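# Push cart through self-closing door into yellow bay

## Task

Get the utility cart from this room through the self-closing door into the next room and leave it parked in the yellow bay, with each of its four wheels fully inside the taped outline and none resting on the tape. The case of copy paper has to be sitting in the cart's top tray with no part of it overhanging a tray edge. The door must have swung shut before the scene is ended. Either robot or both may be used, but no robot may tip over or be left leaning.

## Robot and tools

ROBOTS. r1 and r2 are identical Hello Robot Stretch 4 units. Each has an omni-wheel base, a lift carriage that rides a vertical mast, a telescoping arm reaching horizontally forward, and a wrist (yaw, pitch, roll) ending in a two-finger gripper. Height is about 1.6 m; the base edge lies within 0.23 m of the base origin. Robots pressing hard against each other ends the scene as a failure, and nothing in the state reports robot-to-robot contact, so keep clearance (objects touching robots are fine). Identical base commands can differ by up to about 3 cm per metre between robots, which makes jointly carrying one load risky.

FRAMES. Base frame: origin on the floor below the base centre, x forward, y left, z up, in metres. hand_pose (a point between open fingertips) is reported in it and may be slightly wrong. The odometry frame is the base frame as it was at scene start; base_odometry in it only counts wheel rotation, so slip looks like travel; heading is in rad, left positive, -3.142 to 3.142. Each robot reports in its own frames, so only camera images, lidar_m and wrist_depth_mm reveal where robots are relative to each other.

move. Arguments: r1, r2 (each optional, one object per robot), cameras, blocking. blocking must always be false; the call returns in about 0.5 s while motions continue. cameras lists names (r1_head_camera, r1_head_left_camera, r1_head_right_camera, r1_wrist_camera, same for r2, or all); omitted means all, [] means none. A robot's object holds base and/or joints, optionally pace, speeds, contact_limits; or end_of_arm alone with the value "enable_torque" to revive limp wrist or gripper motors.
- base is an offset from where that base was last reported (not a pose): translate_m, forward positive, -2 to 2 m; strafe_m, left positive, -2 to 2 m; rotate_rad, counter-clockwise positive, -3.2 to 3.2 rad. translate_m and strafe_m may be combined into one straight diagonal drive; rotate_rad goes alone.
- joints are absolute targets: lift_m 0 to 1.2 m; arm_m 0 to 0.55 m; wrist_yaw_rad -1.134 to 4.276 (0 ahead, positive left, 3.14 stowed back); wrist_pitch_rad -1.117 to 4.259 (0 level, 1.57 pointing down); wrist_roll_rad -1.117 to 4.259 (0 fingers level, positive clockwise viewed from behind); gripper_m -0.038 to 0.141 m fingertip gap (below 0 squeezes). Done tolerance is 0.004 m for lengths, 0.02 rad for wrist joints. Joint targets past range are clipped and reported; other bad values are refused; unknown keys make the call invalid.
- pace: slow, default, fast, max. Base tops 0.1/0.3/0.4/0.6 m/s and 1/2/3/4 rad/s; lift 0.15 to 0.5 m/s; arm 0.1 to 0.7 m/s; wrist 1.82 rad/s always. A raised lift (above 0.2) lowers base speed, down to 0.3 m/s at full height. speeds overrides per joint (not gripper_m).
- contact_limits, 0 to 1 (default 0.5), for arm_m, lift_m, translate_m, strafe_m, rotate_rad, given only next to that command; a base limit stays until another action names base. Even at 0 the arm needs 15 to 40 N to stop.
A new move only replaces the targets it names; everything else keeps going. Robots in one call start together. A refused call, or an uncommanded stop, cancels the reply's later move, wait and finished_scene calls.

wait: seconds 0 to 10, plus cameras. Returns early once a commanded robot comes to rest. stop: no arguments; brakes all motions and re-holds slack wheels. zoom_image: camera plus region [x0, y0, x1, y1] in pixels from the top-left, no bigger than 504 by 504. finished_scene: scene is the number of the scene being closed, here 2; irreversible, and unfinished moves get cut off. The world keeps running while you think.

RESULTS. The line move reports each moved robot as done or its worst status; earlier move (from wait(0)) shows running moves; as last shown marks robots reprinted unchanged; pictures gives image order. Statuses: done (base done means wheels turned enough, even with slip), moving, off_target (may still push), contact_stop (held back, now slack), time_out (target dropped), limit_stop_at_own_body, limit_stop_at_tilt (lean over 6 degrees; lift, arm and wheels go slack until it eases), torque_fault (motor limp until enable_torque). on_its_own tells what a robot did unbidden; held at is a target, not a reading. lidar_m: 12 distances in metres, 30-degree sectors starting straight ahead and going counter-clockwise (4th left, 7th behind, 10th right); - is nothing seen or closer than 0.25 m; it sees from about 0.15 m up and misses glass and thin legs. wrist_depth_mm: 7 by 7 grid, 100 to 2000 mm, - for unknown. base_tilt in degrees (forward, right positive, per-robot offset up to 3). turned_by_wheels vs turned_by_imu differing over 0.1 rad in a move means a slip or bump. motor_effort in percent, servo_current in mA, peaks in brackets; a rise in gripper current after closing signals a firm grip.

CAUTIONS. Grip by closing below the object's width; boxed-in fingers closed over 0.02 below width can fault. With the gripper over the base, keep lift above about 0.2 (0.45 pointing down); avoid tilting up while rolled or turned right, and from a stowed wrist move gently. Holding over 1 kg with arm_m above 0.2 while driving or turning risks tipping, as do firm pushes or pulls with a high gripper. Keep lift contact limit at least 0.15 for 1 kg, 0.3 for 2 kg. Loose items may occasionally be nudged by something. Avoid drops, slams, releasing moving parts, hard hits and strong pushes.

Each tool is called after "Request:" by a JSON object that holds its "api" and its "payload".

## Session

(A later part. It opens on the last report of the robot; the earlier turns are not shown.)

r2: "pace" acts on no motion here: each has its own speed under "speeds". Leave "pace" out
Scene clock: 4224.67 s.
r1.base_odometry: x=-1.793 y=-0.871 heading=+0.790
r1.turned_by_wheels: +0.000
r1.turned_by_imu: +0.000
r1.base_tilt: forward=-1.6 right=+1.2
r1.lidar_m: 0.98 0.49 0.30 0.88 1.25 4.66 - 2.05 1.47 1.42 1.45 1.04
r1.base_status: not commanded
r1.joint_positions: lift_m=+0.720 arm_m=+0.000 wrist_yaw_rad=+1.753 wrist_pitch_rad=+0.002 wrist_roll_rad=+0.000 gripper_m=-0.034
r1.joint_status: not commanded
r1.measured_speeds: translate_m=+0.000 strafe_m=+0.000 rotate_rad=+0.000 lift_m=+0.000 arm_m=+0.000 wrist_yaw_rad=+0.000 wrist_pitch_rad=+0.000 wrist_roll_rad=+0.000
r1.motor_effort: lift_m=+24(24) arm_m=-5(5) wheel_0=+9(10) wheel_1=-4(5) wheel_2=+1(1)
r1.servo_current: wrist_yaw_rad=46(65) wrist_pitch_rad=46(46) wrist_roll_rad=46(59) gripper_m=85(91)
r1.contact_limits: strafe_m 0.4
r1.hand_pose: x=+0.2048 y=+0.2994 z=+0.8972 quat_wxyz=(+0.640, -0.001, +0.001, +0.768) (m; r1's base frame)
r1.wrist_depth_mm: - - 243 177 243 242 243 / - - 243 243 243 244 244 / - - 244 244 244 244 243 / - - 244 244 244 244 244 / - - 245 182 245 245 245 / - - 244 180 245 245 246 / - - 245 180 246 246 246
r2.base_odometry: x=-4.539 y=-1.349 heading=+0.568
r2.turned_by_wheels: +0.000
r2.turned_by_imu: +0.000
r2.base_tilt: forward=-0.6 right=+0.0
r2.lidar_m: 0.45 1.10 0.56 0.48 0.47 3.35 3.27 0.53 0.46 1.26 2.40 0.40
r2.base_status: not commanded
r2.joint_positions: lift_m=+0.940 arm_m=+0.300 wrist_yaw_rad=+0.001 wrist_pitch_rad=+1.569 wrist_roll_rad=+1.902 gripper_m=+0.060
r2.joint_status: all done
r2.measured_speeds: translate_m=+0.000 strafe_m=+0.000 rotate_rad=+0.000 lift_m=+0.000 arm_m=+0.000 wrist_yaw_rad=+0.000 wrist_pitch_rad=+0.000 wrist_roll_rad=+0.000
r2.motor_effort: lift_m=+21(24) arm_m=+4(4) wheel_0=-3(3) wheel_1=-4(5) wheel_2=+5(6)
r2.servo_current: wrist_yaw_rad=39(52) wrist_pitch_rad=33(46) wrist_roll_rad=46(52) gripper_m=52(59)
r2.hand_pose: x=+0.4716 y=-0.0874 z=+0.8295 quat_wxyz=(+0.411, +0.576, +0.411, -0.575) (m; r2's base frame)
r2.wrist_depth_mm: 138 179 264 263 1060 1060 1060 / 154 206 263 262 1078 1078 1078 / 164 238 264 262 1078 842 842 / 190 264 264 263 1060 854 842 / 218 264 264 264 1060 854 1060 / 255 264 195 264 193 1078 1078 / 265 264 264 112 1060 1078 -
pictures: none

Request:
{"api": "move", "payload": {"blocking": false, "r2": {"joints": {"wrist_roll_rad": 2.17}, "speeds": {"wrist_roll_rad": 0.4}}, "cameras": []}}

Request:
{"api": "wait", "payload": {"seconds": 1.5, "cameras": ["r2_wrist_camera"]}}

Scene clock: 4228.43 s.
move: r2 moving
r1.base_odometry: x=-1.793 y=-0.871 heading=+0.790
r1.turned_by_wheels: +0.000
r1.turned_by_imu: +0.000
r1.base_tilt: forward=-1.6 right=+1.3
r1.lidar_m: 0.97 0.49 0.29 0.88 1.27 4.72 - 2.06 1.48 1.40 1.44 1.03
r1.base_status: not commanded
r1.joint_positions: lift_m=+0.720 arm_m=+0.000 wrist_yaw_rad=+1.753 wrist_pitch_rad=+0.002 wrist_roll_rad=+0.000 gripper_m=-0.034
r1.joint_status: not commanded
r1.measured_speeds: translate_m=+0.000 strafe_m=+0.000 rotate_rad=+0.000 lift_m=+0.000 arm_m=+0.000 wrist_yaw_rad=+0.000 wrist_pitch_rad=+0.000 wrist_roll_rad=+0.000
r1.motor_effort: lift_m=+24(24) arm_m=-5(5) wheel_0=+10(10) wheel_1=-4(5) wheel_2=+1(1)
r1.servo_current: wrist_yaw_rad=59(59) wrist_pitch_rad=46(46) wrist_roll_rad=52(59) gripper_m=91(91)
r1.contact_limits: strafe_m 0.4
r1.hand_pose: x=+0.2048 y=+0.2994 z=+0.8972 quat_wxyz=(+0.640, -0.001, +0.001, +0.768) (m; r1's base frame)
r1.wrist_depth_mm: - - 243 177 243 243 243 / - - 243 243 243 243 243 / - - 244 243 243 244 243 / - - 244 244 244 245 245 / - - 244 182 245 245 245 / - - 245 181 244 246 245 / - - 245 179 246 246 245
r2.base_odometry: x=-4.539 y=-1.349 heading=+0.568
r2.turned_by_wheels: +0.000
r2.turned_by_imu: +0.000
r2.base_tilt: forward=-0.7 right=+0.1
r2.lidar_m: 0.45 1.16 0.55 0.48 0.49 3.35 3.27 0.53 0.48 1.26 2.40 0.39
r2.base_status: not commanded
r2.joint_positions: lift_m=+0.940 arm_m=+0.300 wrist_yaw_rad=+0.001 wrist_pitch_rad=+1.569 wrist_roll_rad=+2.067 gripper_m=+0.060
r2.joint_status: wrist_roll_rad moving
r2.measured_speeds: translate_m=+0.000 strafe_m=+0.000 rotate_rad=+0.000 lift_m=+0.000 arm_m=+0.000 wrist_yaw_rad=+0.000 wrist_pitch_rad=+0.000 wrist_roll_rad=+0.400
r2.motor_effort: lift_m=+22(22) arm_m=+4(4) wheel_0=-3(3) wheel_1=-5(5) wheel_2=+5(5)
r2.servo_current: wrist_yaw_rad=39(59) wrist_pitch_rad=39(46) wrist_roll_rad=85(85) gripper_m=52(59)
r2.hand_pose: x=+0.4716 y=-0.0874 z=+0.8295 quat_wxyz=(+0.362, +0.608, +0.362, -0.607) (m; r2's base frame)
r2.wrist_depth_mm: 148 262 264 263 1078 1060 1042 / 161 224 265 264 1060 1078 1078 / 169 248 263 262 1060 854 842 / 190 264 264 263 1078 854 842 / 208 263 263 265 1060 1060 1098 / 224 265 195 263 193 1042 1060 / 254 263 264 112 1078 1060 -
pictures: none
No camera images: "cameras" was empty.

Scene clock: 4229.03 s.
earlier move: r2 done
r1.base_odometry: x=-1.793 y=-0.871 heading=+0.790
r1.turned_by_wheels: +0.000
r1.turned_by_imu: +0.000
r1.base_tilt: forward=-1.6 right=+1.2
r1.lidar_m: 0.98 0.49 0.28 0.87 1.24 4.73 - 2.03 1.48 1.41 1.44 1.04
r1.base_status: not commanded
r1.joint_positions: lift_m=+0.720 arm_m=+0.000 wrist_yaw_rad=+1.753 wrist_pitch_rad=+0.002 wrist_roll_rad=+0.000 gripper_m=-0.034
r1.joint_status: not commanded
r1.measured_speeds: translate_m=+0.000 strafe_m=+0.000 rotate_rad=+0.000 lift_m=+0.000 arm_m=+0.000 wrist_yaw_rad=+0.000 wrist_pitch_rad=+0.000 wrist_roll_rad=+0.000
r1.motor_effort: lift_m=+24(24) arm_m=-5(5) wheel_0=+9(10) wheel_1=-5(5) wheel_2=+1(1)
r1.servo_current: wrist_yaw_rad=39(65) wrist_pitch_rad=46(52) wrist_roll_rad=46(59) gripper_m=78(91)
r1.contact_limits: strafe_m 0.4
r1.hand_pose: x=+0.2048 y=+0.2994 z=+0.8972 quat_wxyz=(+0.640, -0.001, +0.001, +0.768) (m; r1's base frame)
r1.wrist_depth_mm: - - 243 177 243 243 243 / - - 243 243 243 243 243 / - - 243 243 245 243 244 / - - 244 245 244 245 245 / - - 244 183 245 245 245 / - - 244 181 245 245 245 / - - 245 179 246 246 246
r2.base_odometry: x=-4.539 y=-1.349 heading=+0.568
r2.turned_by_wheels: +0.000
r2.turned_by_imu: +0.000
r2.base_tilt: forward=-0.7 right=+0.1
r2.lidar_m: 0.42 1.14 0.54 0.47 0.48 3.34 3.26 0.51 0.46 1.24 2.37 0.41
r2.base_status: not commanded
r2.joint_positions: lift_m=+0.940 arm_m=+0.300 wrist_yaw_rad=+0.001 wrist_pitch_rad=+1.569 wrist_roll_rad=+2.168 gripper_m=+0.060
r2.joint_status: all done
r2.measured_speeds: translate_m=+0.000 strafe_m=+0.000 rotate_rad=+0.000 lift_m=+0.000 arm_m=+0.000 wrist_yaw_rad=+0.000 wrist_pitch_rad=+0.000 wrist_roll_rad=+0.000
r2.motor_effort: lift_m=+21(22) arm_m=+4(4) wheel_0=-3(3) wheel_1=-4(5) wheel_2=+5(5)
r2.servo_current: wrist_yaw_rad=39(59) wrist_pitch_rad=39(46) wrist_roll_rad=46(85) gripper_m=52(59)
r2.hand_pose: x=+0.4716 y=-0.0874 z=+0.8295 quat_wxyz=(+0.331, +0.625, +0.331, -0.624) (m; r2's base frame)
r2.wrist_depth_mm: 159 265 264 265 1060 1060 1078 / 175 247 264 264 1060 854 1060 / 184 264 264 264 1025 842 866 / 187 264 264 263 1060 842 1060 / 204 265 263 1060 1060 1060 1060 / 217 264 196 264 194 1078 1060 / 232 264 263 112 1060 1060 -
wait: 0.60 of 1.5 s (r2 has come to rest)
pictures: r2_wrist_camera
Images, in order (width x height): r2_wrist_camera 616x392.

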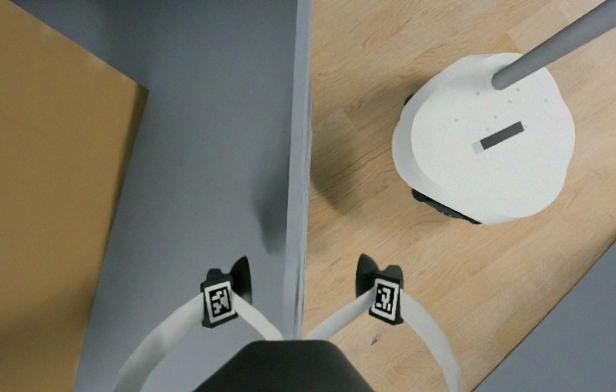

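Request:
{"api": "move", "payload": {"blocking": false, "r2": {"base": {"translate_m": 0.053, "strafe_m": 0.073}, "pace": "slow"}, "cameras": []}}

Request:
{"api": "wait", "payload": {"seconds": 2.5, "cameras": ["r2_wrist_camera", "r2_head_camera"]}}

Scene clock: 4238.57 s.
move: r2 moving
r1.base_odometry: x=-1.793 y=-0.871 heading=+0.790
r1.turned_by_wheels: +0.000
r1.turned_by_imu: +0.000
r1.base_tilt: forward=-1.6 right=+1.2
r1.lidar_m: 0.97 0.46 0.28 0.90 1.23 4.70 - 2.06 1.49 1.41 1.45 1.06
r1.base_status: not commanded
r1.joint_positions: lift_m=+0.720 arm_m=+0.000 wrist_yaw_rad=+1.753 wrist_pitch_rad=+0.002 wrist_roll_rad=+0.000 gripper_m=-0.034
r1.joint_status: not commanded
r1.measured_speeds: translate_m=+0.000 strafe_m=+0.000 rotate_rad=+0.000 lift_m=+0.000 arm_m=+0.000 wrist_yaw_rad=+0.000 wrist_pitch_rad=+0.000 wrist_roll_rad=+0.000
r1.motor_effort: lift_m=+24(24) arm_m=-5(5) wheel_0=+9(10) wheel_1=-4(5) wheel_2=+1(1)
r1.servo_current: wrist_yaw_rad=39(52) wrist_pitch_rad=33(46) wrist_roll_rad=65(65) gripper_m=85(91)
r1.contact_limits: strafe_m 0.4
r1.hand_pose: x=+0.2048 y=+0.2994 z=+0.8972 quat_wxyz=(+0.640, -0.001, +0.001, +0.768) (m; r1's base frame)
r1.wrist_depth_mm: - - 242 177 243 243 243 / - - 243 243 243 243 243 / - - 244 243 244 244 245 / - - 244 244 244 245 244 / - - 244 182 245 245 245 / - - 245 180 245 246 245 / - - 246 179 245 246 246
r2.base_odometry: x=-4.539 y=-1.336 heading=+0.568
r2.turned_by_wheels: +0.000
r2.turned_by_imu: +0.000
r2.base_tilt: forward=-0.7 right=+0.1
r2.lidar_m: 0.44 1.14 0.53 0.47 0.48 3.37 3.26 0.55 0.49 1.26 2.40 0.41
r2.base_status: translate_m moving; strafe_m moving
r2.joint_positions: lift_m=+0.940 arm_m=+0.300 wrist_yaw_rad=+0.001 wrist_pitch_rad=+1.569 wrist_roll_rad=+2.168 gripper_m=+0.060
r2.joint_status: not commanded
r2.measured_speeds: translate_m=+0.029 strafe_m=+0.040 rotate_rad=+0.002 lift_m=+0.000 arm_m=+0.000 wrist_yaw_rad=+0.000 wrist_pitch_rad=+0.000 wrist_roll_rad=+0.000
r2.motor_effort: lift_m=+21(22) arm_m=+4(4) wheel_0=-4(7) wheel_1=+7(8) wheel_2=-7(9)
r2.servo_current: wrist_yaw_rad=33(46) wrist_pitch_rad=46(46) wrist_roll_rad=52(52) gripper_m=46(52)
r2.hand_pose: x=+0.4716 y=-0.0874 z=+0.8295 quat_wxyz=(+0.331, +0.625, +0.331, -0.624) (m; r2's base frame)
r2.wrist_depth_mm: 162 266 264 263 1060 1060 1078 / 178 239 264 263 1078 842 1042 / 185 264 264 264 1025 831 842 / 190 265 264 263 1060 842 1060 / 210 264 264 1078 1060 1042 1060 / 223 265 195 263 195 1078 1060 / 229 263 263 112 1078 1098 -
pictures: none
No camera images: "cameras" was empty.

Scene clock: 4240.23 s.
earlier move: r2 done
r1.base_odometry: x=-1.793 y=-0.871 heading=+0.790
r1.turned_by_wheels: +0.000
r1.turned_by_imu: +0.000
r1.base_tilt: forward=-1.6 right=+1.2
r1.lidar_m: 0.96 0.51 0.30 0.86 1.24 4.68 - 2.01 1.47 1.39 1.45 1.05
r1.base_status: not commanded
r1.joint_positions: lift_m=+0.720 arm_m=+0.000 wrist_yaw_rad=+1.753 wrist_pitch_rad=+0.002 wrist_roll_rad=+0.000 gripper_m=-0.034
r1.joint_status: not commanded
r1.measured_speeds: translate_m=+0.000 strafe_m=+0.000 rotate_rad=+0.000 lift_m=+0.000 arm_m=+0.000 wrist_yaw_rad=+0.000 wrist_pitch_rad=+0.000 wrist_roll_rad=+0.000
r1.motor_effort: lift_m=+24(24) arm_m=-5(5) wheel_0=+9(10) wheel_1=-4(5) wheel_2=+1(1)
r1.servo_current: wrist_yaw_rad=52(65) wrist_pitch_rad=39(59) wrist_roll_rad=52(65) gripper_m=78(91)
r1.contact_limits: strafe_m 0.4
r1.hand_pose: x=+0.2048 y=+0.2994 z=+0.8972 quat_wxyz=(+0.640, -0.001, +0.001, +0.768) (m; r1's base frame)
r1.wrist_depth_mm: - - 242 177 243 242 243 / - - 243 243 244 243 243 / - - 244 243 243 244 244 / - - 243 244 245 244 245 / - - 245 182 244 245 245 / - - 244 180 245 246 246 / - - 245 179 247 246 246
r2.base_odometry: x=-4.534 y=-1.259 heading=+0.568
r2.turned_by_wheels: +0.000
r2.turned_by_imu: +0.000
r2.base_tilt: forward=-0.7 right=+0.0
r2.lidar_m: 0.43 1.01 0.49 0.42 0.42 0.60 3.33 0.65 0.58 1.47 0.42 0.40
r2.base_status: done
r2.joint_positions: lift_m=+0.940 arm_m=+0.300 wrist_yaw_rad=+0.001 wrist_pitch_rad=+1.569 wrist_roll_rad=+2.168 gripper_m=+0.060
r2.joint_status: not commanded
r2.measured_speeds: translate_m=+0.000 strafe_m=+0.000 rotate_rad=+0.000 lift_m=+0.000 arm_m=+0.000 wrist_yaw_rad=+0.000 wrist_pitch_rad=+0.000 wrist_roll_rad=+0.000
r2.motor_effort: lift_m=+22(22) arm_m=+4(4) wheel_0=-4(8) wheel_1=+3(9) wheel_2=-6(10)
r2.servo_current: wrist_yaw_rad=39(59) wrist_pitch_rad=46(46) wrist_roll_rad=46(52) gripper_m=52(59)
r2.hand_pose: x=+0.4716 y=-0.0874 z=+0.8295 quat_wxyz=(+0.331, +0.625, +0.331, -0.624) (m; r2's base frame)
r2.wrist_depth_mm: 186 256 263 263 1078 1060 1078 / 196 263 264 264 1060 866 1042 / 208 264 263 1078 1025 831 842 / 221 264 264 265 1060 854 1060 / 234 264 264 1078 1042 1078 1060 / 254 266 195 263 193 1060 - / 265 265 264 112 1060 - -
wait: 1.67 of 2.5 s (r2 has come to rest)
pictures: r2_head_camera, r2_wrist_camera
Images, in order (width x height): r2_head_camera 420x560, r2_wrist_camera 616x392.

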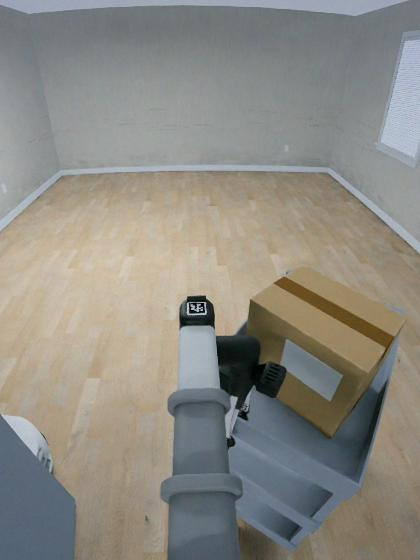

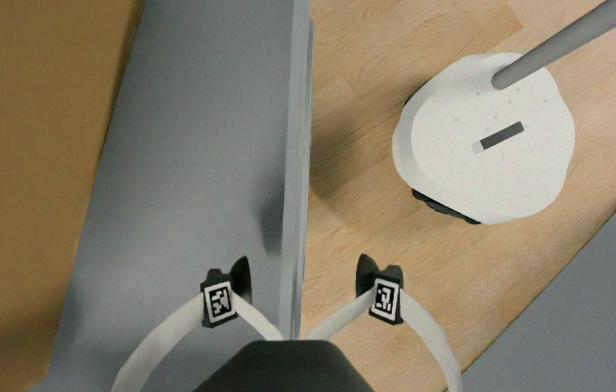

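Request:
{"api": "move", "payload": {"blocking": false, "r2": {"joints": {"gripper_m": -0.02}}, "cameras": []}}

Request:
{"api": "wait", "payload": {"seconds": 3, "cameras": ["r2_wrist_camera"]}}

Scene clock: 4244.43 s.
move: r2 moving
r1.base_odometry: x=-1.793 y=-0.871 heading=+0.790
r1.turned_by_wheels: +0.000
r1.turned_by_imu: +0.000
r1.base_tilt: forward=-1.6 right=+1.3
r1.lidar_m: 0.97 0.48 0.30 0.88 1.24 4.71 - 2.01 1.48 1.42 1.42 1.03
r1.base_status: not commanded
r1.joint_positions: lift_m=+0.720 arm_m=+0.000 wrist_yaw_rad=+1.753 wrist_pitch_rad=+0.002 wrist_roll_rad=+0.000 gripper_m=-0.034
r1.joint_status: not commanded
r1.measured_speeds: translate_m=+0.000 strafe_m=+0.000 rotate_rad=+0.000 lift_m=+0.000 arm_m=+0.000 wrist_yaw_rad=+0.000 wrist_pitch_rad=+0.000 wrist_roll_rad=+0.000
r1.motor_effort: lift_m=+24(24) arm_m=-5(5) wheel_0=+9(10) wheel_1=-4(5) wheel_2=+1(1)
r1.servo_current: wrist_yaw_rad=39(59) wrist_pitch_rad=52(52) wrist_roll_rad=39(72) gripper_m=85(85)
r1.contact_limits: strafe_m 0.4
r1.hand_pose: x=+0.2048 y=+0.2994 z=+0.8972 quat_wxyz=(+0.640, -0.001, +0.001, +0.768) (m; r1's base frame)
r1.wrist_depth_mm: - - 242 178 243 242 243 / - - 242 243 243 244 243 / - - 243 244 243 244 245 / - - 243 244 245 244 246 / - - 244 182 245 244 245 / - - 245 181 246 246 245 / - - 246 179 245 246 247
r2.base_odometry: x=-4.534 y=-1.259 heading=+0.568
r2.turned_by_wheels: +0.000
r2.turned_by_imu: +0.000
r2.base_tilt: forward=-0.7 right=+0.1
r2.lidar_m: 0.43 1.02 0.47 0.41 0.43 0.58 3.36 0.63 0.57 1.46 0.42 0.38
r2.base_status: not commanded
r2.joint_positions: lift_m=+0.940 arm_m=+0.300 wrist_yaw_rad=+0.001 wrist_pitch_rad=+1.569 wrist_roll_rad=+2.168 gripper_m=+0.041
r2.joint_status: gripper_m moving
r2.measured_speeds: translate_m=+0.000 strafe_m=+0.000 rotate_rad=+0.000 lift_m=+0.000 arm_m=+0.000 wrist_yaw_rad=+0.000 wrist_pitch_rad=+0.000 wrist_roll_rad=+0.000
r2.motor_effort: lift_m=+22(22) arm_m=+4(4) wheel_0=-4(5) wheel_1=+4(4) wheel_2=-7(7)
r2.servo_current: wrist_yaw_rad=52(52) wrist_pitch_rad=46(46) wrist_roll_rad=39(52) gripper_m=111(124)
r2.hand_pose: x=+0.4716 y=-0.0874 z=+0.8295 quat_wxyz=(+0.331, +0.625, +0.331, -0.624) (m; r2's base frame)
r2.wrist_depth_mm: 187 257 264 263 1078 1042 1078 / 196 263 265 263 1078 831 1078 / 209 263 263 1078 1042 854 842 / 220 265 265 264 1078 842 1078 / 235 264 265 1060 1060 1078 1078 / 254 264 198 176 193 1060 - / 265 265 264 112 1060 - -
pictures: none
No camera images: "cameras" was empty.

Scene clock: 4245.47 s.
earlier move: r2 done
r1.base_odometry: x=-1.793 y=-0.871 heading=+0.790
r1.turned_by_wheels: +0.000
r1.turned_by_imu: +0.000
r1.base_tilt: forward=-1.5 right=+1.2
r1.lidar_m: 0.99 0.49 0.29 0.86 1.23 4.72 - 2.05 1.47 1.41 1.42 1.03
r1.base_status: not commanded
r1.joint_positions: lift_m=+0.720 arm_m=+0.000 wrist_yaw_rad=+1.753 wrist_pitch_rad=+0.002 wrist_roll_rad=+0.000 gripper_m=-0.034
r1.joint_status: not commanded
r1.measured_speeds: translate_m=+0.000 strafe_m=+0.000 rotate_rad=+0.000 lift_m=+0.000 arm_m=+0.000 wrist_yaw_rad=+0.000 wrist_pitch_rad=+0.000 wrist_roll_rad=+0.000
r1.motor_effort: lift_m=+24(24) arm_m=-5(5) wheel_0=+9(10) wheel_1=-4(5) wheel_2=+1(1)
r1.servo_current: wrist_yaw_rad=65(65) wrist_pitch_rad=52(52) wrist_roll_rad=33(72) gripper_m=78(91)
r1.contact_limits: strafe_m 0.4
r1.hand_pose: x=+0.2048 y=+0.2994 z=+0.8972 quat_wxyz=(+0.640, -0.001, +0.001, +0.768) (m; r1's base frame)
r1.wrist_depth_mm: - - 242 177 242 243 243 / - - 242 243 243 244 244 / - - 244 244 244 244 245 / - - 244 244 244 245 244 / - - 244 182 245 245 245 / - - 245 180 245 245 245 / - - 246 179 246 246 247
r2.base_odometry: x=-4.534 y=-1.259 heading=+0.568
r2.turned_by_wheels: +0.000
r2.turned_by_imu: +0.000
r2.base_tilt: forward=-0.7 right=+0.1
r2.lidar_m: 0.46 1.04 0.48 0.42 0.44 0.59 3.34 0.62 0.54 1.44 0.41 0.40
r2.base_status: not commanded
r2.joint_positions: lift_m=+0.940 arm_m=+0.300 wrist_yaw_rad=+0.001 wrist_pitch_rad=+1.569 wrist_roll_rad=+2.169 gripper_m=-0.019
r2.joint_status: all done
r2.measured_speeds: translate_m=+0.000 strafe_m=+0.000 rotate_rad=+0.000 lift_m=+0.000 arm_m=+0.000 wrist_yaw_rad=+0.000 wrist_pitch_rad=+0.000 wrist_roll_rad=+0.000
r2.motor_effort: lift_m=+21(22) arm_m=+4(4) wheel_0=-4(5) wheel_1=+3(4) wheel_2=-7(7)
r2.servo_current: wrist_yaw_rad=46(52) wrist_pitch_rad=33(46) wrist_roll_rad=59(59) gripper_m=111(189)
r2.hand_pose: x=+0.4716 y=-0.0874 z=+0.8295 quat_wxyz=(+0.331, +0.626, +0.330, -0.624) (m; r2's base frame)
r2.wrist_depth_mm: 183 248 262 263 1042 1078 1042 / 191 264 262 262 1060 842 842 / 202 264 264 260 1060 854 842 / 211 265 264 264 1060 842 1060 / 227 265 264 263 1042 1098 1060 / 242 265 186 192 182 1078 - / 265 266 265 112 150 - -
wait: 1.03 of 3 s (r2 has come to rest)
pictures: r2_wrist_camera
Images, in order (width x height): r2_wrist_camera 616x392.

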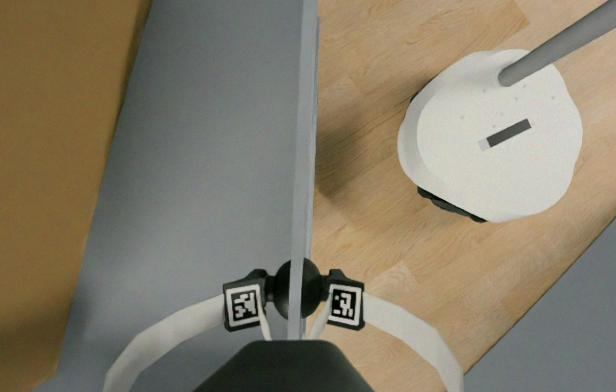

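Request:
{"api": "move", "payload": {"blocking": false, "r2": {"base": {"translate_m": -0.12}, "pace": "slow"}, "cameras": []}}

Request:
{"api": "wait", "payload": {"seconds": 3, "cameras": ["r2_wrist_camera", "r2_head_camera"]}}

Scene clock: 4255.70 s.
move: r2 moving
r1.base_odometry: x=-1.793 y=-0.871 heading=+0.790
r1.turned_by_wheels: +0.000
r1.turned_by_imu: +0.000
r1.base_tilt: forward=-1.5 right=+1.3
r1.lidar_m: 0.98 0.51 0.29 0.87 1.25 4.69 - 2.04 1.45 1.41 1.43 1.03
r1.base_status: not commanded
r1.joint_positions: lift_m=+0.720 arm_m=+0.000 wrist_yaw_rad=+1.753 wrist_pitch_rad=+0.002 wrist_roll_rad=+0.000 gripper_m=-0.034
r1.joint_status: not commanded
r1.measured_speeds: translate_m=+0.000 strafe_m=+0.000 rotate_rad=+0.000 lift_m=+0.000 arm_m=+0.000 wrist_yaw_rad=+0.000 wrist_pitch_rad=+0.000 wrist_roll_rad=+0.000
r1.motor_effort: lift_m=+24(24) arm_m=-5(5) wheel_0=+9(10) wheel_1=-4(4) wheel_2=+1(1)
r1.servo_current: wrist_yaw_rad=39(59) wrist_pitch_rad=39(52) wrist_roll_rad=46(59) gripper_m=85(98)
r1.contact_limits: strafe_m 0.4
r1.hand_pose: x=+0.2048 y=+0.2994 z=+0.8972 quat_wxyz=(+0.640, -0.001, +0.001, +0.768) (m; r1's base frame)
r1.wrist_depth_mm: - - 242 177 242 243 243 / - - 243 243 243 243 244 / - - 243 244 243 244 244 / - - 244 244 245 244 244 / - - 245 182 245 245 245 / - - 245 181 245 245 245 / - - 245 179 246 246 246
r2.base_odometry: x=-4.544 y=-1.265 heading=+0.567
r2.turned_by_wheels: +0.000
r2.turned_by_imu: +0.000
r2.base_tilt: forward=-0.6 right=+0.1
r2.lidar_m: 0.46 1.00 0.50 0.43 0.43 0.59 3.30 0.67 0.56 1.38 0.43 0.39
r2.base_status: translate_m moving
r2.joint_positions: lift_m=+0.940 arm_m=+0.300 wrist_yaw_rad=+0.001 wrist_pitch_rad=+1.568 wrist_roll_rad=+2.169 gripper_m=-0.019
r2.joint_status: not commanded
r2.measured_speeds: translate_m=-0.049 strafe_m=+0.000 rotate_rad=-0.001 lift_m=+0.000 arm_m=+0.000 wrist_yaw_rad=+0.000 wrist_pitch_rad=-0.004 wrist_roll_rad=+0.000
r2.motor_effort: lift_m=+21(22) arm_m=+4(4) wheel_0=-9(11) wheel_1=-9(9) wheel_2=+10(12)
r2.servo_current: wrist_yaw_rad=52(59) wrist_pitch_rad=33(39) wrist_roll_rad=46(59) gripper_m=111(111)
r2.hand_pose: x=+0.4719 y=-0.0874 z=+0.8295 quat_wxyz=(+0.331, +0.626, +0.330, -0.624) (m; r2's base frame)
r2.wrist_depth_mm: 183 251 264 263 1060 1060 1060 / 193 264 263 263 1060 831 831 / 205 265 264 263 1060 831 842 / 216 265 265 264 1060 854 1060 / 229 266 264 264 1078 1060 1042 / 246 265 186 193 1042 1042 - / 264 154 266 112 - - -
pictures: none
No camera images: "cameras" was empty.

Scene clock: 4257.70 s.
earlier move: r2 done
r1.base_odometry: x=-1.793 y=-0.871 heading=+0.790
r1.turned_by_wheels: +0.000
r1.turned_by_imu: +0.000
r1.base_tilt: forward=-1.6 right=+1.2
r1.lidar_m: 0.98 0.49 0.30 0.90 3.42 4.69 - 2.09 1.47 1.41 1.44 1.03
r1.base_status: not commanded
r1.joint_positions: lift_m=+0.720 arm_m=+0.000 wrist_yaw_rad=+1.753 wrist_pitch_rad=+0.002 wrist_roll_rad=+0.000 gripper_m=-0.034
r1.joint_status: not commanded
r1.measured_speeds: translate_m=+0.000 strafe_m=+0.000 rotate_rad=+0.000 lift_m=+0.000 arm_m=+0.000 wrist_yaw_rad=+0.000 wrist_pitch_rad=+0.000 wrist_roll_rad=+0.000
r1.motor_effort: lift_m=+24(24) arm_m=-5(5) wheel_0=+10(10) wheel_1=-4(4) wheel_2=+1(1)
r1.servo_current: wrist_yaw_rad=52(65) wrist_pitch_rad=39(52) wrist_roll_rad=26(72) gripper_m=85(98)
r1.contact_limits: strafe_m 0.4
r1.hand_pose: x=+0.2048 y=+0.2994 z=+0.8972 quat_wxyz=(+0.640, -0.001, +0.001, +0.768) (m; r1's base frame)
r1.wrist_depth_mm: - - 242 177 242 243 243 / - - 243 242 243 243 243 / - - 243 243 244 243 243 / - - 244 243 244 244 245 / - - 244 182 245 245 246 / - - 245 180 245 245 246 / - - 246 179 247 246 247
r2.base_odometry: x=-4.635 y=-1.323 heading=+0.568
r2.turned_by_wheels: +0.000
r2.turned_by_imu: +0.000
r2.base_tilt: forward=-0.7 right=+0.1
r2.lidar_m: 0.42 0.75 0.45 0.41 0.40 3.30 3.20 3.32 0.50 0.98 0.41 0.38
r2.base_status: done
r2.joint_positions: lift_m=+0.940 arm_m=+0.300 wrist_yaw_rad=+0.001 wrist_pitch_rad=+1.568 wrist_roll_rad=+2.169 gripper_m=-0.019
r2.joint_status: not commanded
r2.measured_speeds: translate_m=+0.000 strafe_m=+0.000 rotate_rad=+0.000 lift_m=+0.000 arm_m=+0.000 wrist_yaw_rad=+0.000 wrist_pitch_rad=+0.000 wrist_roll_rad=+0.000
r2.motor_effort: lift_m=+21(22) arm_m=+4(4) wheel_0=-6(11) wheel_1=-5(9) wheel_2=+5(12)
r2.servo_current: wrist_yaw_rad=46(59) wrist_pitch_rad=33(46) wrist_roll_rad=52(65) gripper_m=104(111)
r2.hand_pose: x=+0.4719 y=-0.0874 z=+0.8295 quat_wxyz=(+0.331, +0.626, +0.330, -0.624) (m; r2's base frame)
r2.wrist_depth_mm: 186 256 263 263 1060 1060 1060 / 192 266 264 263 1060 842 854 / 204 265 265 263 1060 854 842 / 212 266 264 264 1060 842 1060 / 226 266 265 263 1078 1060 1078 / 233 266 186 193 185 1060 - / 254 267 265 112 - - -
wait: 2.00 of 3 s (r2 has come to rest)
pictures: r2_head_camera, r2_wrist_camera
Images, in order (width x height): r2_head_camera 420x560, r2_wrist_camera 616x392.

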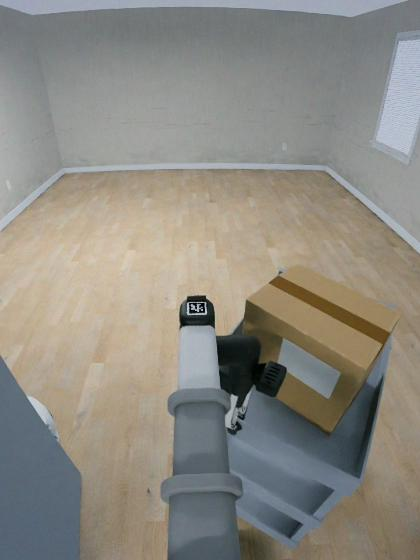

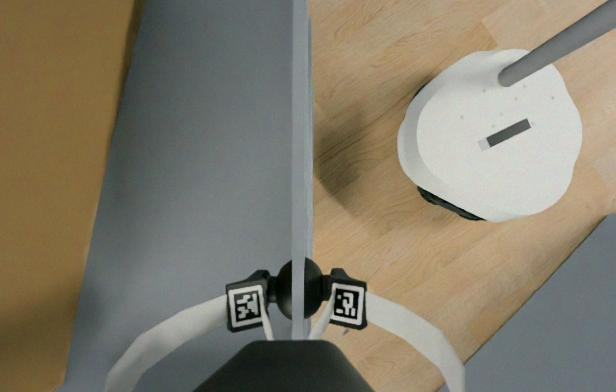

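Request:
{"api": "move", "payload": {"blocking": false, "cameras": ["r2_head_camera", "r2_wrist_camera", "r1_head_camera"]}}

Scene clock: 4287.77 s.
r1.base_odometry: x=-1.793 y=-0.871 heading=+0.790
r1.turned_by_wheels: +0.000
r1.turned_by_imu: +0.000
r1.base_tilt: forward=-1.6 right=+1.2
r1.lidar_m: 0.98 0.48 0.30 0.89 3.46 4.67 - 2.05 1.49 1.42 1.41 1.03
r1.base_status: not commanded
r1.joint_positions: lift_m=+0.720 arm_m=+0.000 wrist_yaw_rad=+1.753 wrist_pitch_rad=+0.002 wrist_roll_rad=+0.000 gripper_m=-0.034
r1.joint_status: not commanded
r1.measured_speeds: translate_m=+0.000 strafe_m=+0.000 rotate_rad=+0.000 lift_m=+0.000 arm_m=+0.000 wrist_yaw_rad=+0.000 wrist_pitch_rad=+0.000 wrist_roll_rad=+0.000
r1.motor_effort: lift_m=+24(24) arm_m=-5(5) wheel_0=+9(10) wheel_1=-4(4) wheel_2=+1(1)
r1.servo_current: wrist_yaw_rad=52(65) wrist_pitch_rad=33(52) wrist_roll_rad=33(72) gripper_m=85(98)
r1.contact_limits: strafe_m 0.4
r1.hand_pose: x=+0.2048 y=+0.2994 z=+0.8972 quat_wxyz=(+0.640, -0.001, +0.001, +0.768) (m; r1's base frame)
r1.wrist_depth_mm: - - 242 177 243 243 243 / - - 243 243 243 243 243 / - - 244 243 244 244 245 / - - 244 244 245 244 244 / - - 244 182 245 245 245 / - - 245 180 245 246 246 / - - 246 179 246 246 246
r2.base_odometry: x=-4.635 y=-1.323 heading=+0.568
r2.turned_by_wheels: +0.000
r2.turned_by_imu: +0.000
r2.base_tilt: forward=-0.6 right=+0.1
r2.lidar_m: 0.44 0.75 0.44 0.40 0.40 3.30 3.19 3.29 0.48 0.99 0.40 0.39
r2.base_status: done
r2.joint_positions: lift_m=+0.940 arm_m=+0.300 wrist_yaw_rad=+0.001 wrist_pitch_rad=+1.568 wrist_roll_rad=+2.169 gripper_m=-0.019
r2.joint_status: not commanded
r2.measured_speeds: translate_m=+0.000 strafe_m=+0.000 rotate_rad=+0.000 lift_m=+0.000 arm_m=+0.000 wrist_yaw_rad=+0.000 wrist_pitch_rad=+0.000 wrist_roll_rad=+0.000
r2.motor_effort: lift_m=+22(22) arm_m=+4(4) wheel_0=-6(11) wheel_1=-4(9) wheel_2=+5(12)
r2.servo_current: wrist_yaw_rad=46(59) wrist_pitch_rad=39(46) wrist_roll_rad=52(65) gripper_m=98(111)
r2.hand_pose: x=+0.4719 y=-0.0874 z=+0.8295 quat_wxyz=(+0.331, +0.626, +0.330, -0.624) (m; r2's base frame)
r2.wrist_depth_mm: 186 256 264 263 1060 1060 1060 / 193 265 263 263 1060 866 854 / 204 265 265 263 1060 842 842 / 212 265 265 265 1060 842 1042 / 225 266 265 264 1078 1060 1042 / 232 266 187 193 185 1060 - / 254 266 265 112 - - -
pictures: r1_head_camera, r2_head_camera, r2_wrist_camera
Images, in order (width x height): r1_head_camera 420x560, r2_head_camera 420x560, r2_wrist_camera 616x392.

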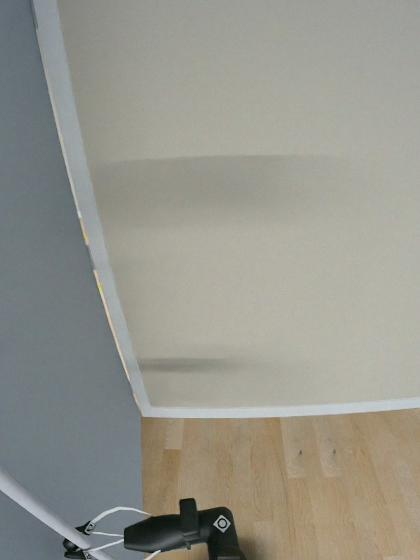

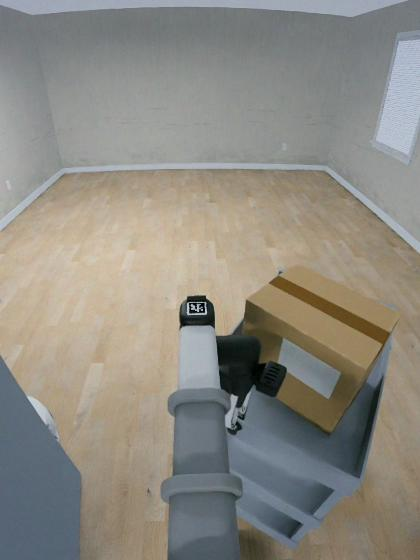

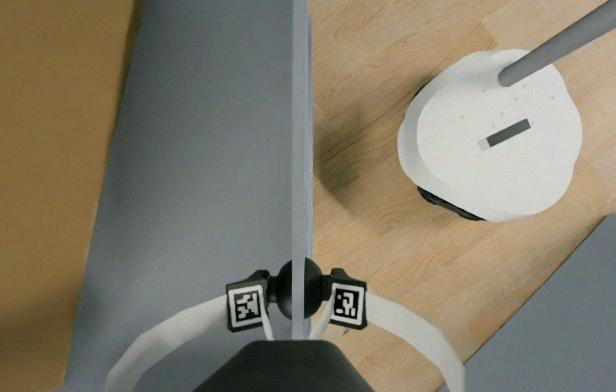

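Request:
{"api": "move", "payload": {"blocking": false, "r2": {"base": {"translate_m": -0.12, "strafe_m": -0.03}, "joints": {"wrist_roll_rad": 2.03}, "speeds": {"wrist_roll_rad": 0.1}, "contact_limits": {"translate_m": 0.6}}, "cameras": ["r2_wrist_camera"]}}

Request:
{"api": "wait", "payload": {"seconds": 3, "cameras": ["r2_head_camera", "r2_wrist_camera"]}}

Scene clock: 4331.87 s.
move: r2 moving
r1.base_odometry: x=-1.793 y=-0.871 heading=+0.790
r1.turned_by_wheels: +0.000
r1.turned_by_imu: +0.000
r1.base_tilt: forward=-1.6 right=+1.2
r1.lidar_m: 0.99 0.48 0.29 0.91 3.43 4.68 - 2.06 1.49 1.41 1.41 1.05
r1.base_status: not commanded
r1.joint_positions: lift_m=+0.720 arm_m=+0.000 wrist_yaw_rad=+1.753 wrist_pitch_rad=+0.002 wrist_roll_rad=+0.000 gripper_m=-0.034
r1.joint_status: not commanded
r1.measured_speeds: translate_m=+0.000 strafe_m=+0.000 rotate_rad=+0.000 lift_m=+0.000 arm_m=+0.000 wrist_yaw_rad=+0.000 wrist_pitch_rad=+0.000 wrist_roll_rad=+0.000
r1.motor_effort: lift_m=+24(24) arm_m=-5(5) wheel_0=+9(9) wheel_1=-4(4) wheel_2=+1(1)
r1.servo_current: wrist_yaw_rad=46(72) wrist_pitch_rad=39(46) wrist_roll_rad=39(65) gripper_m=85(85)
r1.contact_limits: strafe_m 0.4
r1.hand_pose: x=+0.2048 y=+0.2994 z=+0.8972 quat_wxyz=(+0.640, -0.001, +0.001, +0.768) (m; r1's base frame)
r1.wrist_depth_mm: - - 242 177 242 242 243 / - - 243 243 243 243 243 / - - 244 243 244 244 243 / - - 245 245 244 244 245 / - - 244 182 244 245 246 / - - 245 180 245 246 246 / - - 246 179 246 246 246
r2.base_odometry: x=-4.657 y=-1.347 heading=+0.567
r2.turned_by_wheels: +0.000
r2.turned_by_imu: +0.001
r2.base_tilt: forward=-0.6 right=+0.1
r2.lidar_m: 0.46 0.76 0.46 0.38 0.41 3.24 3.18 3.26 0.48 0.83 0.47 0.41
r2.base_status: translate_m moving; strafe_m moving
r2.joint_positions: lift_m=+0.940 arm_m=+0.300 wrist_yaw_rad=+0.001 wrist_pitch_rad=+1.565 wrist_roll_rad=+2.129 gripper_m=-0.019
r2.joint_status: wrist_roll_rad moving
r2.measured_speeds: translate_m=-0.122 strafe_m=-0.029 rotate_rad=-0.001 lift_m=+0.000 arm_m=+0.000 wrist_yaw_rad=+0.000 wrist_pitch_rad=-0.004 wrist_roll_rad=-0.100
r2.motor_effort: lift_m=+21(22) arm_m=+4(4) wheel_0=-1(10) wheel_1=-11(11) wheel_2=+16(17)
r2.servo_current: wrist_yaw_rad=52(52) wrist_pitch_rad=39(46) wrist_roll_rad=52(72) gripper_m=104(111)
r2.contact_limits: translate_m 0.6
r2.hand_pose: x=+0.4726 y=-0.0874 z=+0.8295 quat_wxyz=(+0.344, +0.620, +0.342, -0.617) (m; r2's base frame)
r2.wrist_depth_mm: 186 253 263 262 1060 1060 1042 / 194 266 264 1060 1042 831 820 / 205 266 265 263 1060 831 831 / 216 268 266 265 1078 842 831 / 229 270 266 265 1078 1042 1042 / 241 271 186 192 183 1060 - / 265 271 268 112 - - -
pictures: r2_wrist_camera
Images, in order (width x height): r2_wrist_camera 616x392.

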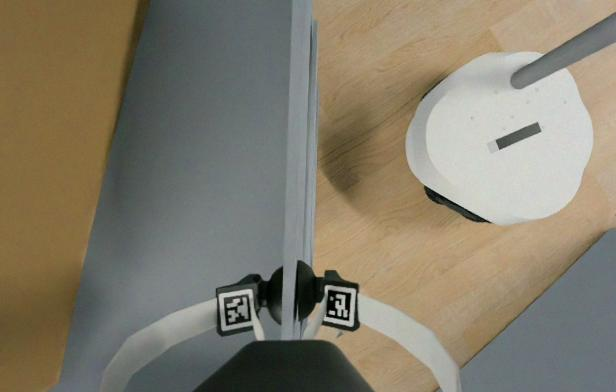

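Scene clock: 4333.10 s.
earlier move: r2 done
r1.base_odometry: x=-1.793 y=-0.871 heading=+0.790
r1.turned_by_wheels: +0.000
r1.turned_by_imu: +0.000
r1.base_tilt: forward=-1.6 right=+1.3
r1.lidar_m: 0.98 0.51 0.28 0.96 3.42 4.67 - 2.04 1.47 1.39 1.44 1.04
r1.base_status: not commanded
r1.joint_positions: lift_m=+0.720 arm_m=+0.000 wrist_yaw_rad=+1.753 wrist_pitch_rad=+0.002 wrist_roll_rad=+0.000 gripper_m=-0.034
r1.joint_status: not commanded
r1.measured_speeds: translate_m=+0.000 strafe_m=+0.000 rotate_rad=+0.000 lift_m=+0.000 arm_m=+0.000 wrist_yaw_rad=+0.000 wrist_pitch_rad=+0.000 wrist_roll_rad=+0.000
r1.motor_effort: lift_m=+24(24) arm_m=-5(5) wheel_0=+9(10) wheel_1=-4(5) wheel_2=+1(1)
r1.servo_current: wrist_yaw_rad=20(72) wrist_pitch_rad=52(52) wrist_roll_rad=59(65) gripper_m=91(91)
r1.contact_limits: strafe_m 0.4
r1.hand_pose: x=+0.2048 y=+0.2994 z=+0.8972 quat_wxyz=(+0.640, -0.001, +0.001, +0.768) (m; r1's base frame)
r1.wrist_depth_mm: - - 242 177 242 243 243 / - - 243 243 243 243 244 / - - 244 243 245 244 244 / - - 244 244 244 245 245 / - - 245 182 244 245 245 / - - 245 180 245 245 246 / - - 245 179 246 245 246
r2.base_odometry: x=-4.720 y=-1.413 heading=+0.568
r2.turned_by_wheels: +0.001
r2.turned_by_imu: +0.001
r2.base_tilt: forward=-0.7 right=+0.1
r2.lidar_m: 0.42 0.78 0.47 0.39 0.43 3.16 3.07 3.16 0.43 0.44 0.44 0.38
r2.base_status: done
r2.joint_positions: lift_m=+0.940 arm_m=+0.300 wrist_yaw_rad=-0.001 wrist_pitch_rad=+1.571 wrist_roll_rad=+2.035 gripper_m=-0.019
r2.joint_status: all done
r2.measured_speeds: translate_m=+0.000 strafe_m=+0.000 rotate_rad=+0.000 lift_m=+0.000 arm_m=+0.000 wrist_yaw_rad=+0.000 wrist_pitch_rad=+0.000 wrist_roll_rad=+0.000
r2.motor_effort: lift_m=+20(22) arm_m=+4(4) wheel_0=+4(10) wheel_1=-3(11) wheel_2=+5(17)
r2.servo_current: wrist_yaw_rad=39(59) wrist_pitch_rad=46(46) wrist_roll_rad=46(91) gripper_m=91(111)
r2.contact_limits: translate_m 0.6
r2.hand_pose: x=+0.4707 y=-0.0874 z=+0.8296 quat_wxyz=(+0.371, +0.601, +0.372, -0.602) (m; r2's base frame)
r2.wrist_depth_mm: 160 229 260 262 1060 1078 1078 / 170 236 262 262 1078 891 1060 / 183 262 262 262 1060 842 842 / 192 263 262 263 1042 878 866 / 211 262 263 262 1060 1078 1078 / 224 263 186 204 181 1060 - / 236 262 262 112 1060 - -
wait: 1.23 of 3 s (r2 has come to rest)
pictures: r2_head_camera, r2_wrist_camera
Images, in order (width x height): r2_head_camera 420x560, r2_wrist_camera 616x392.

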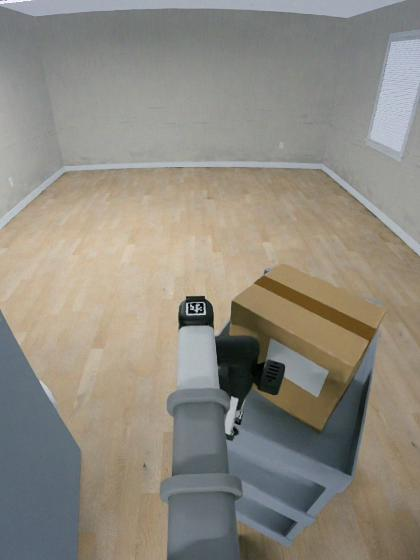

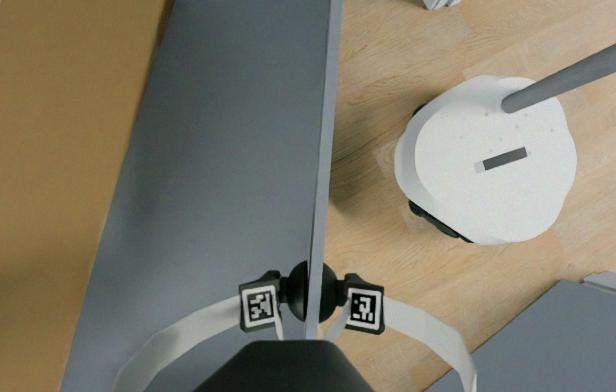

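Request:
{"api": "move", "payload": {"blocking": false, "r2": {"base": {"translate_m": -0.2}, "joints": {"wrist_roll_rad": 1.94}, "speeds": {"wrist_roll_rad": 0.06}, "contact_limits": {"translate_m": 0.6}}, "cameras": []}}

Request:
{"api": "wait", "payload": {"seconds": 4, "cameras": ["r2_head_camera", "r2_wrist_camera"]}}

Scene clock: 4442.87 s.
move: r2 moving
r1.base_odometry: x=-1.793 y=-0.871 heading=+0.790
r1.turned_by_wheels: +0.000
r1.turned_by_imu: +0.000
r1.base_tilt: forward=-1.6 right=+1.2
r1.lidar_m: 0.99 0.49 0.26 0.96 3.43 4.74 - 2.05 1.47 1.42 1.40 1.04
r1.base_status: not commanded
r1.joint_positions: lift_m=+0.720 arm_m=+0.000 wrist_yaw_rad=+1.753 wrist_pitch_rad=+0.002 wrist_roll_rad=+0.000 gripper_m=-0.034
r1.joint_status: not commanded
r1.measured_speeds: translate_m=+0.000 strafe_m=+0.000 rotate_rad=+0.000 lift_m=+0.000 arm_m=+0.000 wrist_yaw_rad=+0.000 wrist_pitch_rad=+0.000 wrist_roll_rad=+0.000
r1.motor_effort: lift_m=+24(24) arm_m=-5(5) wheel_0=+9(10) wheel_1=-4(5) wheel_2=+1(1)
r1.servo_current: wrist_yaw_rad=46(72) wrist_pitch_rad=39(46) wrist_roll_rad=46(65) gripper_m=91(91)
r1.contact_limits: strafe_m 0.4
r1.hand_pose: x=+0.2048 y=+0.2994 z=+0.8972 quat_wxyz=(+0.640, -0.001, +0.001, +0.768) (m; r1's base frame)
r1.wrist_depth_mm: - - 242 177 243 243 243 / - - 243 243 244 243 243 / - - 243 244 244 244 243 / - - 244 244 245 245 245 / - - 244 182 245 244 245 / - - 245 181 245 246 246 / - - 246 179 246 246 246
r2.base_odometry: x=-4.746 y=-1.430 heading=+0.568
r2.turned_by_wheels: +0.000
r2.turned_by_imu: +0.001
r2.base_tilt: forward=-0.7 right=+0.1
r2.lidar_m: 0.46 0.79 0.45 0.41 0.45 3.15 3.05 3.13 0.40 0.40 2.44 0.41
r2.base_status: translate_m moving
r2.joint_positions: lift_m=+0.940 arm_m=+0.300 wrist_yaw_rad=+0.000 wrist_pitch_rad=+1.567 wrist_roll_rad=+2.008 gripper_m=-0.019
r2.joint_status: wrist_roll_rad moving
r2.measured_speeds: translate_m=-0.123 strafe_m=+0.000 rotate_rad=+0.000 lift_m=+0.000 arm_m=+0.000 wrist_yaw_rad=+0.001 wrist_pitch_rad=-0.035 wrist_roll_rad=-0.064
r2.motor_effort: lift_m=+20(20) arm_m=+4(4) wheel_0=-3(5) wheel_1=-8(8) wheel_2=+16(17)
r2.servo_current: wrist_yaw_rad=46(52) wrist_pitch_rad=33(39) wrist_roll_rad=72(78) gripper_m=98(98)
r2.contact_limits: translate_m 0.6
r2.hand_pose: x=+0.4719 y=-0.0874 z=+0.8296 quat_wxyz=(+0.380, +0.598, +0.379, -0.596) (m; r2's base frame)
r2.wrist_depth_mm: 167 224 263 262 1060 1060 1060 / 183 250 264 263 1060 1060 1042 / 191 265 264 263 1060 831 831 / 208 266 265 264 1060 831 831 / 222 267 265 263 1060 1060 1042 / 240 267 186 193 183 1042 1060 / 265 266 265 112 151 - -
pictures: none
No camera images: "cameras" was empty.

Scene clock: 4444.43 s.
earlier move: r2 done
r1.base_odometry: x=-1.793 y=-0.871 heading=+0.790
r1.turned_by_wheels: +0.000
r1.turned_by_imu: +0.000
r1.base_tilt: forward=-1.6 right=+1.2
r1.lidar_m: 1.00 0.50 0.30 1.03 3.41 4.69 - 2.06 1.48 1.39 1.40 1.04
r1.base_status: not commanded
r1.joint_positions: lift_m=+0.720 arm_m=+0.000 wrist_yaw_rad=+1.753 wrist_pitch_rad=+0.002 wrist_roll_rad=+0.000 gripper_m=-0.034
r1.joint_status: not commanded
r1.measured_speeds: translate_m=+0.000 strafe_m=+0.000 rotate_rad=+0.000 lift_m=+0.000 arm_m=+0.000 wrist_yaw_rad=+0.000 wrist_pitch_rad=+0.000 wrist_roll_rad=+0.000
r1.motor_effort: lift_m=+24(24) arm_m=-5(5) wheel_0=+9(10) wheel_1=-4(5) wheel_2=+1(1)
r1.servo_current: wrist_yaw_rad=59(72) wrist_pitch_rad=46(52) wrist_roll_rad=52(65) gripper_m=85(91)
r1.contact_limits: strafe_m 0.4
r1.hand_pose: x=+0.2048 y=+0.2994 z=+0.8972 quat_wxyz=(+0.640, -0.001, +0.001, +0.768) (m; r1's base frame)
r1.wrist_depth_mm: - - 242 177 242 242 243 / - - 242 242 242 243 243 / - - 243 243 243 244 244 / - - 244 244 244 244 244 / - - 245 182 245 244 246 / - - 244 180 245 246 245 / - - 246 179 246 246 246
r2.base_odometry: x=-4.889 y=-1.520 heading=+0.568
r2.turned_by_wheels: -0.001
r2.turned_by_imu: -0.001
r2.base_tilt: forward=-0.7 right=+0.1
r2.lidar_m: 0.42 0.67 0.40 0.41 2.48 2.98 2.85 2.96 2.43 0.35 2.45 0.41
r2.base_status: done
r2.joint_positions: lift_m=+0.940 arm_m=+0.300 wrist_yaw_rad=-0.001 wrist_pitch_rad=+1.575 wrist_roll_rad=+1.944 gripper_m=-0.019
r2.joint_status: all done
r2.measured_speeds: translate_m=+0.000 strafe_m=+0.000 rotate_rad=+0.000 lift_m=+0.000 arm_m=+0.000 wrist_yaw_rad=+0.000 wrist_pitch_rad=+0.000 wrist_roll_rad=+0.000
r2.motor_effort: lift_m=+19(21) arm_m=-4(4) wheel_0=-5(16) wheel_1=-4(11) wheel_2=+2(18)
r2.servo_current: wrist_yaw_rad=33(65) wrist_pitch_rad=39(59) wrist_roll_rad=46(78) gripper_m=91(98)
r2.contact_limits: translate_m 0.6
r2.hand_pose: x=+0.4697 y=-0.0874 z=+0.8297 quat_wxyz=(+0.397, +0.583, +0.399, -0.586) (m; r2's base frame)
r2.wrist_depth_mm: 162 227 264 263 1098 1078 1078 / 177 245 263 265 1078 1060 1078 / 187 263 263 263 1078 854 842 / 198 264 265 263 1060 854 854 / 212 264 264 263 1078 866 1078 / 229 263 186 202 181 1078 1078 / 251 262 263 112 1078 - 946
wait: 1.57 of 4 s (r2 has come to rest)
pictures: r2_head_camera, r2_wrist_camera
Images, in order (width x height): r2_head_camera 420x560, r2_wrist_camera 616x392.

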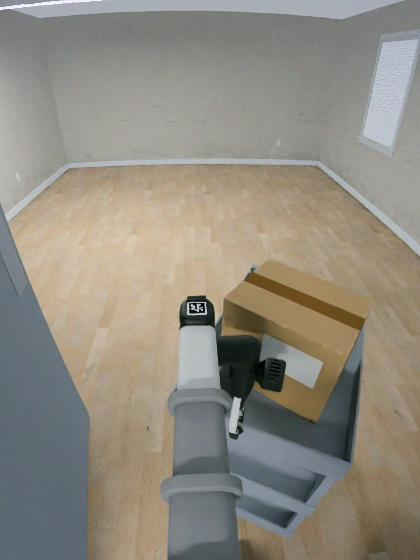

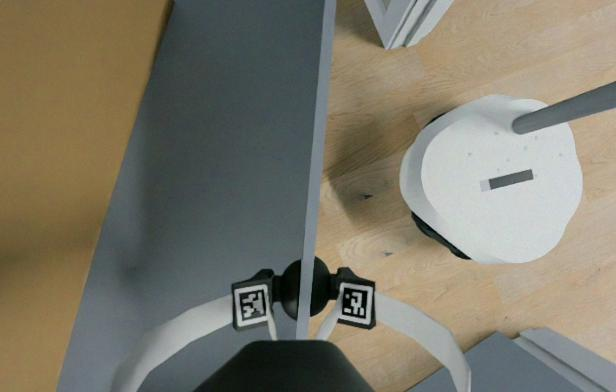

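Request:
{"api": "zoom_image", "payload": {"camera": "r2_wrist_camera", "region": [308, 0, 616, 392]}}

Scaled by 1.286.

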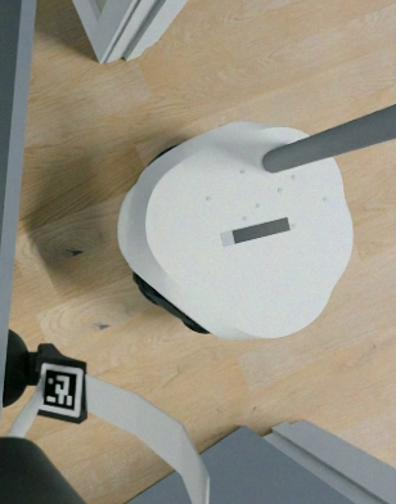

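Request:
{"api": "move", "payload": {"blocking": false, "r2": {"base": {"translate_m": -0.17}, "joints": {"wrist_roll_rad": 1.86}, "speeds": {"wrist_roll_rad": 0.06}, "contact_limits": {"translate_m": 0.6}}, "cameras": []}}

Request:
{"api": "wait", "payload": {"seconds": 4, "cameras": ["r2_head_camera", "r2_wrist_camera"]}}

Scene clock: 4475.47 s.
move: r2 moving
r1.base_odometry: x=-1.793 y=-0.871 heading=+0.790
r1.turned_by_wheels: +0.000
r1.turned_by_imu: +0.000
r1.base_tilt: forward=-1.6 right=+1.2
r1.lidar_m: 0.99 0.47 0.28 1.04 3.42 4.73 - 2.04 1.45 1.40 1.44 1.05
r1.base_status: not commanded
r1.joint_positions: lift_m=+0.720 arm_m=+0.000 wrist_yaw_rad=+1.753 wrist_pitch_rad=+0.002 wrist_roll_rad=+0.000 gripper_m=-0.034
r1.joint_status: not commanded
r1.measured_speeds: translate_m=+0.000 strafe_m=+0.000 rotate_rad=+0.000 lift_m=+0.000 arm_m=+0.000 wrist_yaw_rad=+0.000 wrist_pitch_rad=+0.000 wrist_roll_rad=+0.000
r1.motor_effort: lift_m=+24(24) arm_m=-5(5) wheel_0=+9(10) wheel_1=-4(4) wheel_2=+1(1)
r1.servo_current: wrist_yaw_rad=52(65) wrist_pitch_rad=39(46) wrist_roll_rad=59(59) gripper_m=85(91)
r1.contact_limits: strafe_m 0.4
r1.hand_pose: x=+0.2048 y=+0.2994 z=+0.8972 quat_wxyz=(+0.640, -0.001, +0.001, +0.768) (m; r1's base frame)
r1.wrist_depth_mm: - - 243 177 243 243 244 / - - 243 243 243 243 244 / - - 243 243 243 244 243 / - - 245 244 245 244 244 / - - 245 182 245 245 245 / - - 245 181 245 246 246 / - - 246 179 245 245 246
r2.base_odometry: x=-4.915 y=-1.537 heading=+0.567
r2.turned_by_wheels: +0.000
r2.turned_by_imu: +0.000
r2.base_tilt: forward=-0.6 right=+0.1
r2.lidar_m: 0.46 0.72 0.40 0.43 2.47 2.92 2.82 2.91 2.42 0.39 2.40 0.44
r2.base_status: translate_m moving
r2.joint_positions: lift_m=+0.940 arm_m=+0.300 wrist_yaw_rad=+0.000 wrist_pitch_rad=+1.565 wrist_roll_rad=+1.918 gripper_m=-0.019
r2.joint_status: wrist_roll_rad moving
r2.measured_speeds: translate_m=-0.120 strafe_m=+0.000 rotate_rad=-0.003 lift_m=+0.000 arm_m=+0.000 wrist_yaw_rad=+0.018 wrist_pitch_rad=-0.035 wrist_roll_rad=-0.063
r2.motor_effort: lift_m=+19(20) arm_m=-3(4) wheel_0=-11(11) wheel_1=-10(10) wheel_2=+14(14)
r2.servo_current: wrist_yaw_rad=52(52) wrist_pitch_rad=46(46) wrist_roll_rad=59(78) gripper_m=85(98)
r2.contact_limits: translate_m 0.6
r2.hand_pose: x=+0.4727 y=-0.0874 z=+0.8297 quat_wxyz=(+0.407, +0.581, +0.405, -0.577) (m; r2's base frame)
r2.wrist_depth_mm: 171 227 263 262 1060 1060 1042 / 187 248 264 262 1078 1042 1042 / 197 266 265 265 1060 842 820 / 212 267 267 264 1098 831 831 / 229 268 266 1060 1060 917 831 / 250 268 185 193 1060 1060 1078 / 268 267 268 112 - - 991
pictures: none
No camera images: "cameras" was empty.

Scene clock: 4476.90 s.
earlier move: r2 done
r1.base_odometry: x=-1.793 y=-0.871 heading=+0.790
r1.turned_by_wheels: +0.000
r1.turned_by_imu: +0.000
r1.base_tilt: forward=-1.6 right=+1.2
r1.lidar_m: 0.99 0.46 0.30 1.09 3.43 4.67 - 2.07 1.46 1.42 1.44 1.04
r1.base_status: not commanded
r1.joint_positions: lift_m=+0.720 arm_m=+0.000 wrist_yaw_rad=+1.753 wrist_pitch_rad=+0.002 wrist_roll_rad=+0.000 gripper_m=-0.034
r1.joint_status: not commanded
r1.measured_speeds: translate_m=+0.000 strafe_m=+0.000 rotate_rad=+0.000 lift_m=+0.000 arm_m=+0.000 wrist_yaw_rad=+0.000 wrist_pitch_rad=+0.000 wrist_roll_rad=+0.000
r1.motor_effort: lift_m=+24(24) arm_m=-5(5) wheel_0=+9(10) wheel_1=-4(5) wheel_2=+1(1)
r1.servo_current: wrist_yaw_rad=39(78) wrist_pitch_rad=46(46) wrist_roll_rad=39(72) gripper_m=85(91)
r1.contact_limits: strafe_m 0.4
r1.hand_pose: x=+0.2048 y=+0.2994 z=+0.8972 quat_wxyz=(+0.640, -0.001, +0.001, +0.768) (m; r1's base frame)
r1.wrist_depth_mm: - - 242 177 243 242 243 / - - 242 242 244 244 243 / - - 244 243 243 244 245 / - - 244 244 244 245 244 / - - 244 182 245 245 245 / - - 244 181 245 246 245 / - - 245 179 246 246 246
r2.base_odometry: x=-5.032 y=-1.612 heading=+0.567
r2.turned_by_wheels: +0.000
r2.turned_by_imu: -0.001
r2.base_tilt: forward=-0.7 right=+0.0
r2.lidar_m: 0.44 0.66 0.45 0.45 2.49 2.77 2.67 2.79 2.42 0.42 0.40 0.41
r2.base_status: done
r2.joint_positions: lift_m=+0.940 arm_m=+0.300 wrist_yaw_rad=-0.001 wrist_pitch_rad=+1.574 wrist_roll_rad=+1.864 gripper_m=-0.019
r2.joint_status: all done
r2.measured_speeds: translate_m=+0.000 strafe_m=+0.000 rotate_rad=+0.000 lift_m=+0.000 arm_m=+0.000 wrist_yaw_rad=+0.000 wrist_pitch_rad=+0.000 wrist_roll_rad=+0.000
r2.motor_effort: lift_m=+19(20) arm_m=-4(4) wheel_0=-3(16) wheel_1=-4(11) wheel_2=+1(18)
r2.servo_current: wrist_yaw_rad=46(52) wrist_pitch_rad=46(59) wrist_roll_rad=46(98) gripper_m=91(98)
r2.contact_limits: translate_m 0.6
r2.hand_pose: x=+0.4698 y=-0.0874 z=+0.8297 quat_wxyz=(+0.421, +0.567, +0.422, -0.569) (m; r2's base frame)
r2.wrist_depth_mm: 160 227 264 263 1078 1078 1042 / 170 236 263 263 1078 1078 1060 / 184 263 263 264 1078 866 866 / 197 264 263 264 1098 854 842 / 211 265 263 263 1060 854 866 / 227 263 185 202 184 1078 1060 / 242 264 263 112 - 1060 1078
wait: 1.43 of 4 s (r2 has come to rest)
pictures: r2_head_camera, r2_wrist_camera
Images, in order (width x height): r2_head_camera 420x560, r2_wrist_camera 616x392.

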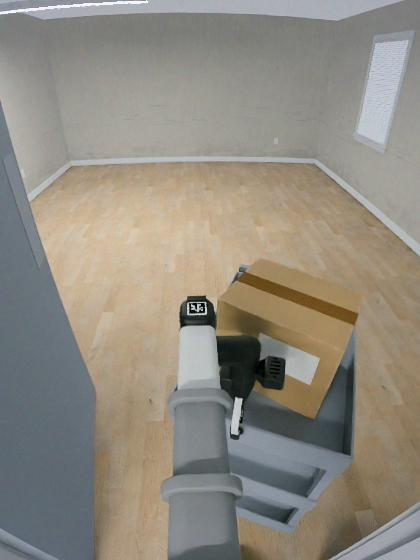

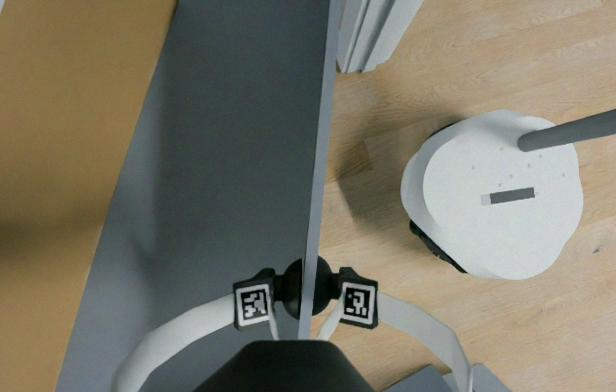

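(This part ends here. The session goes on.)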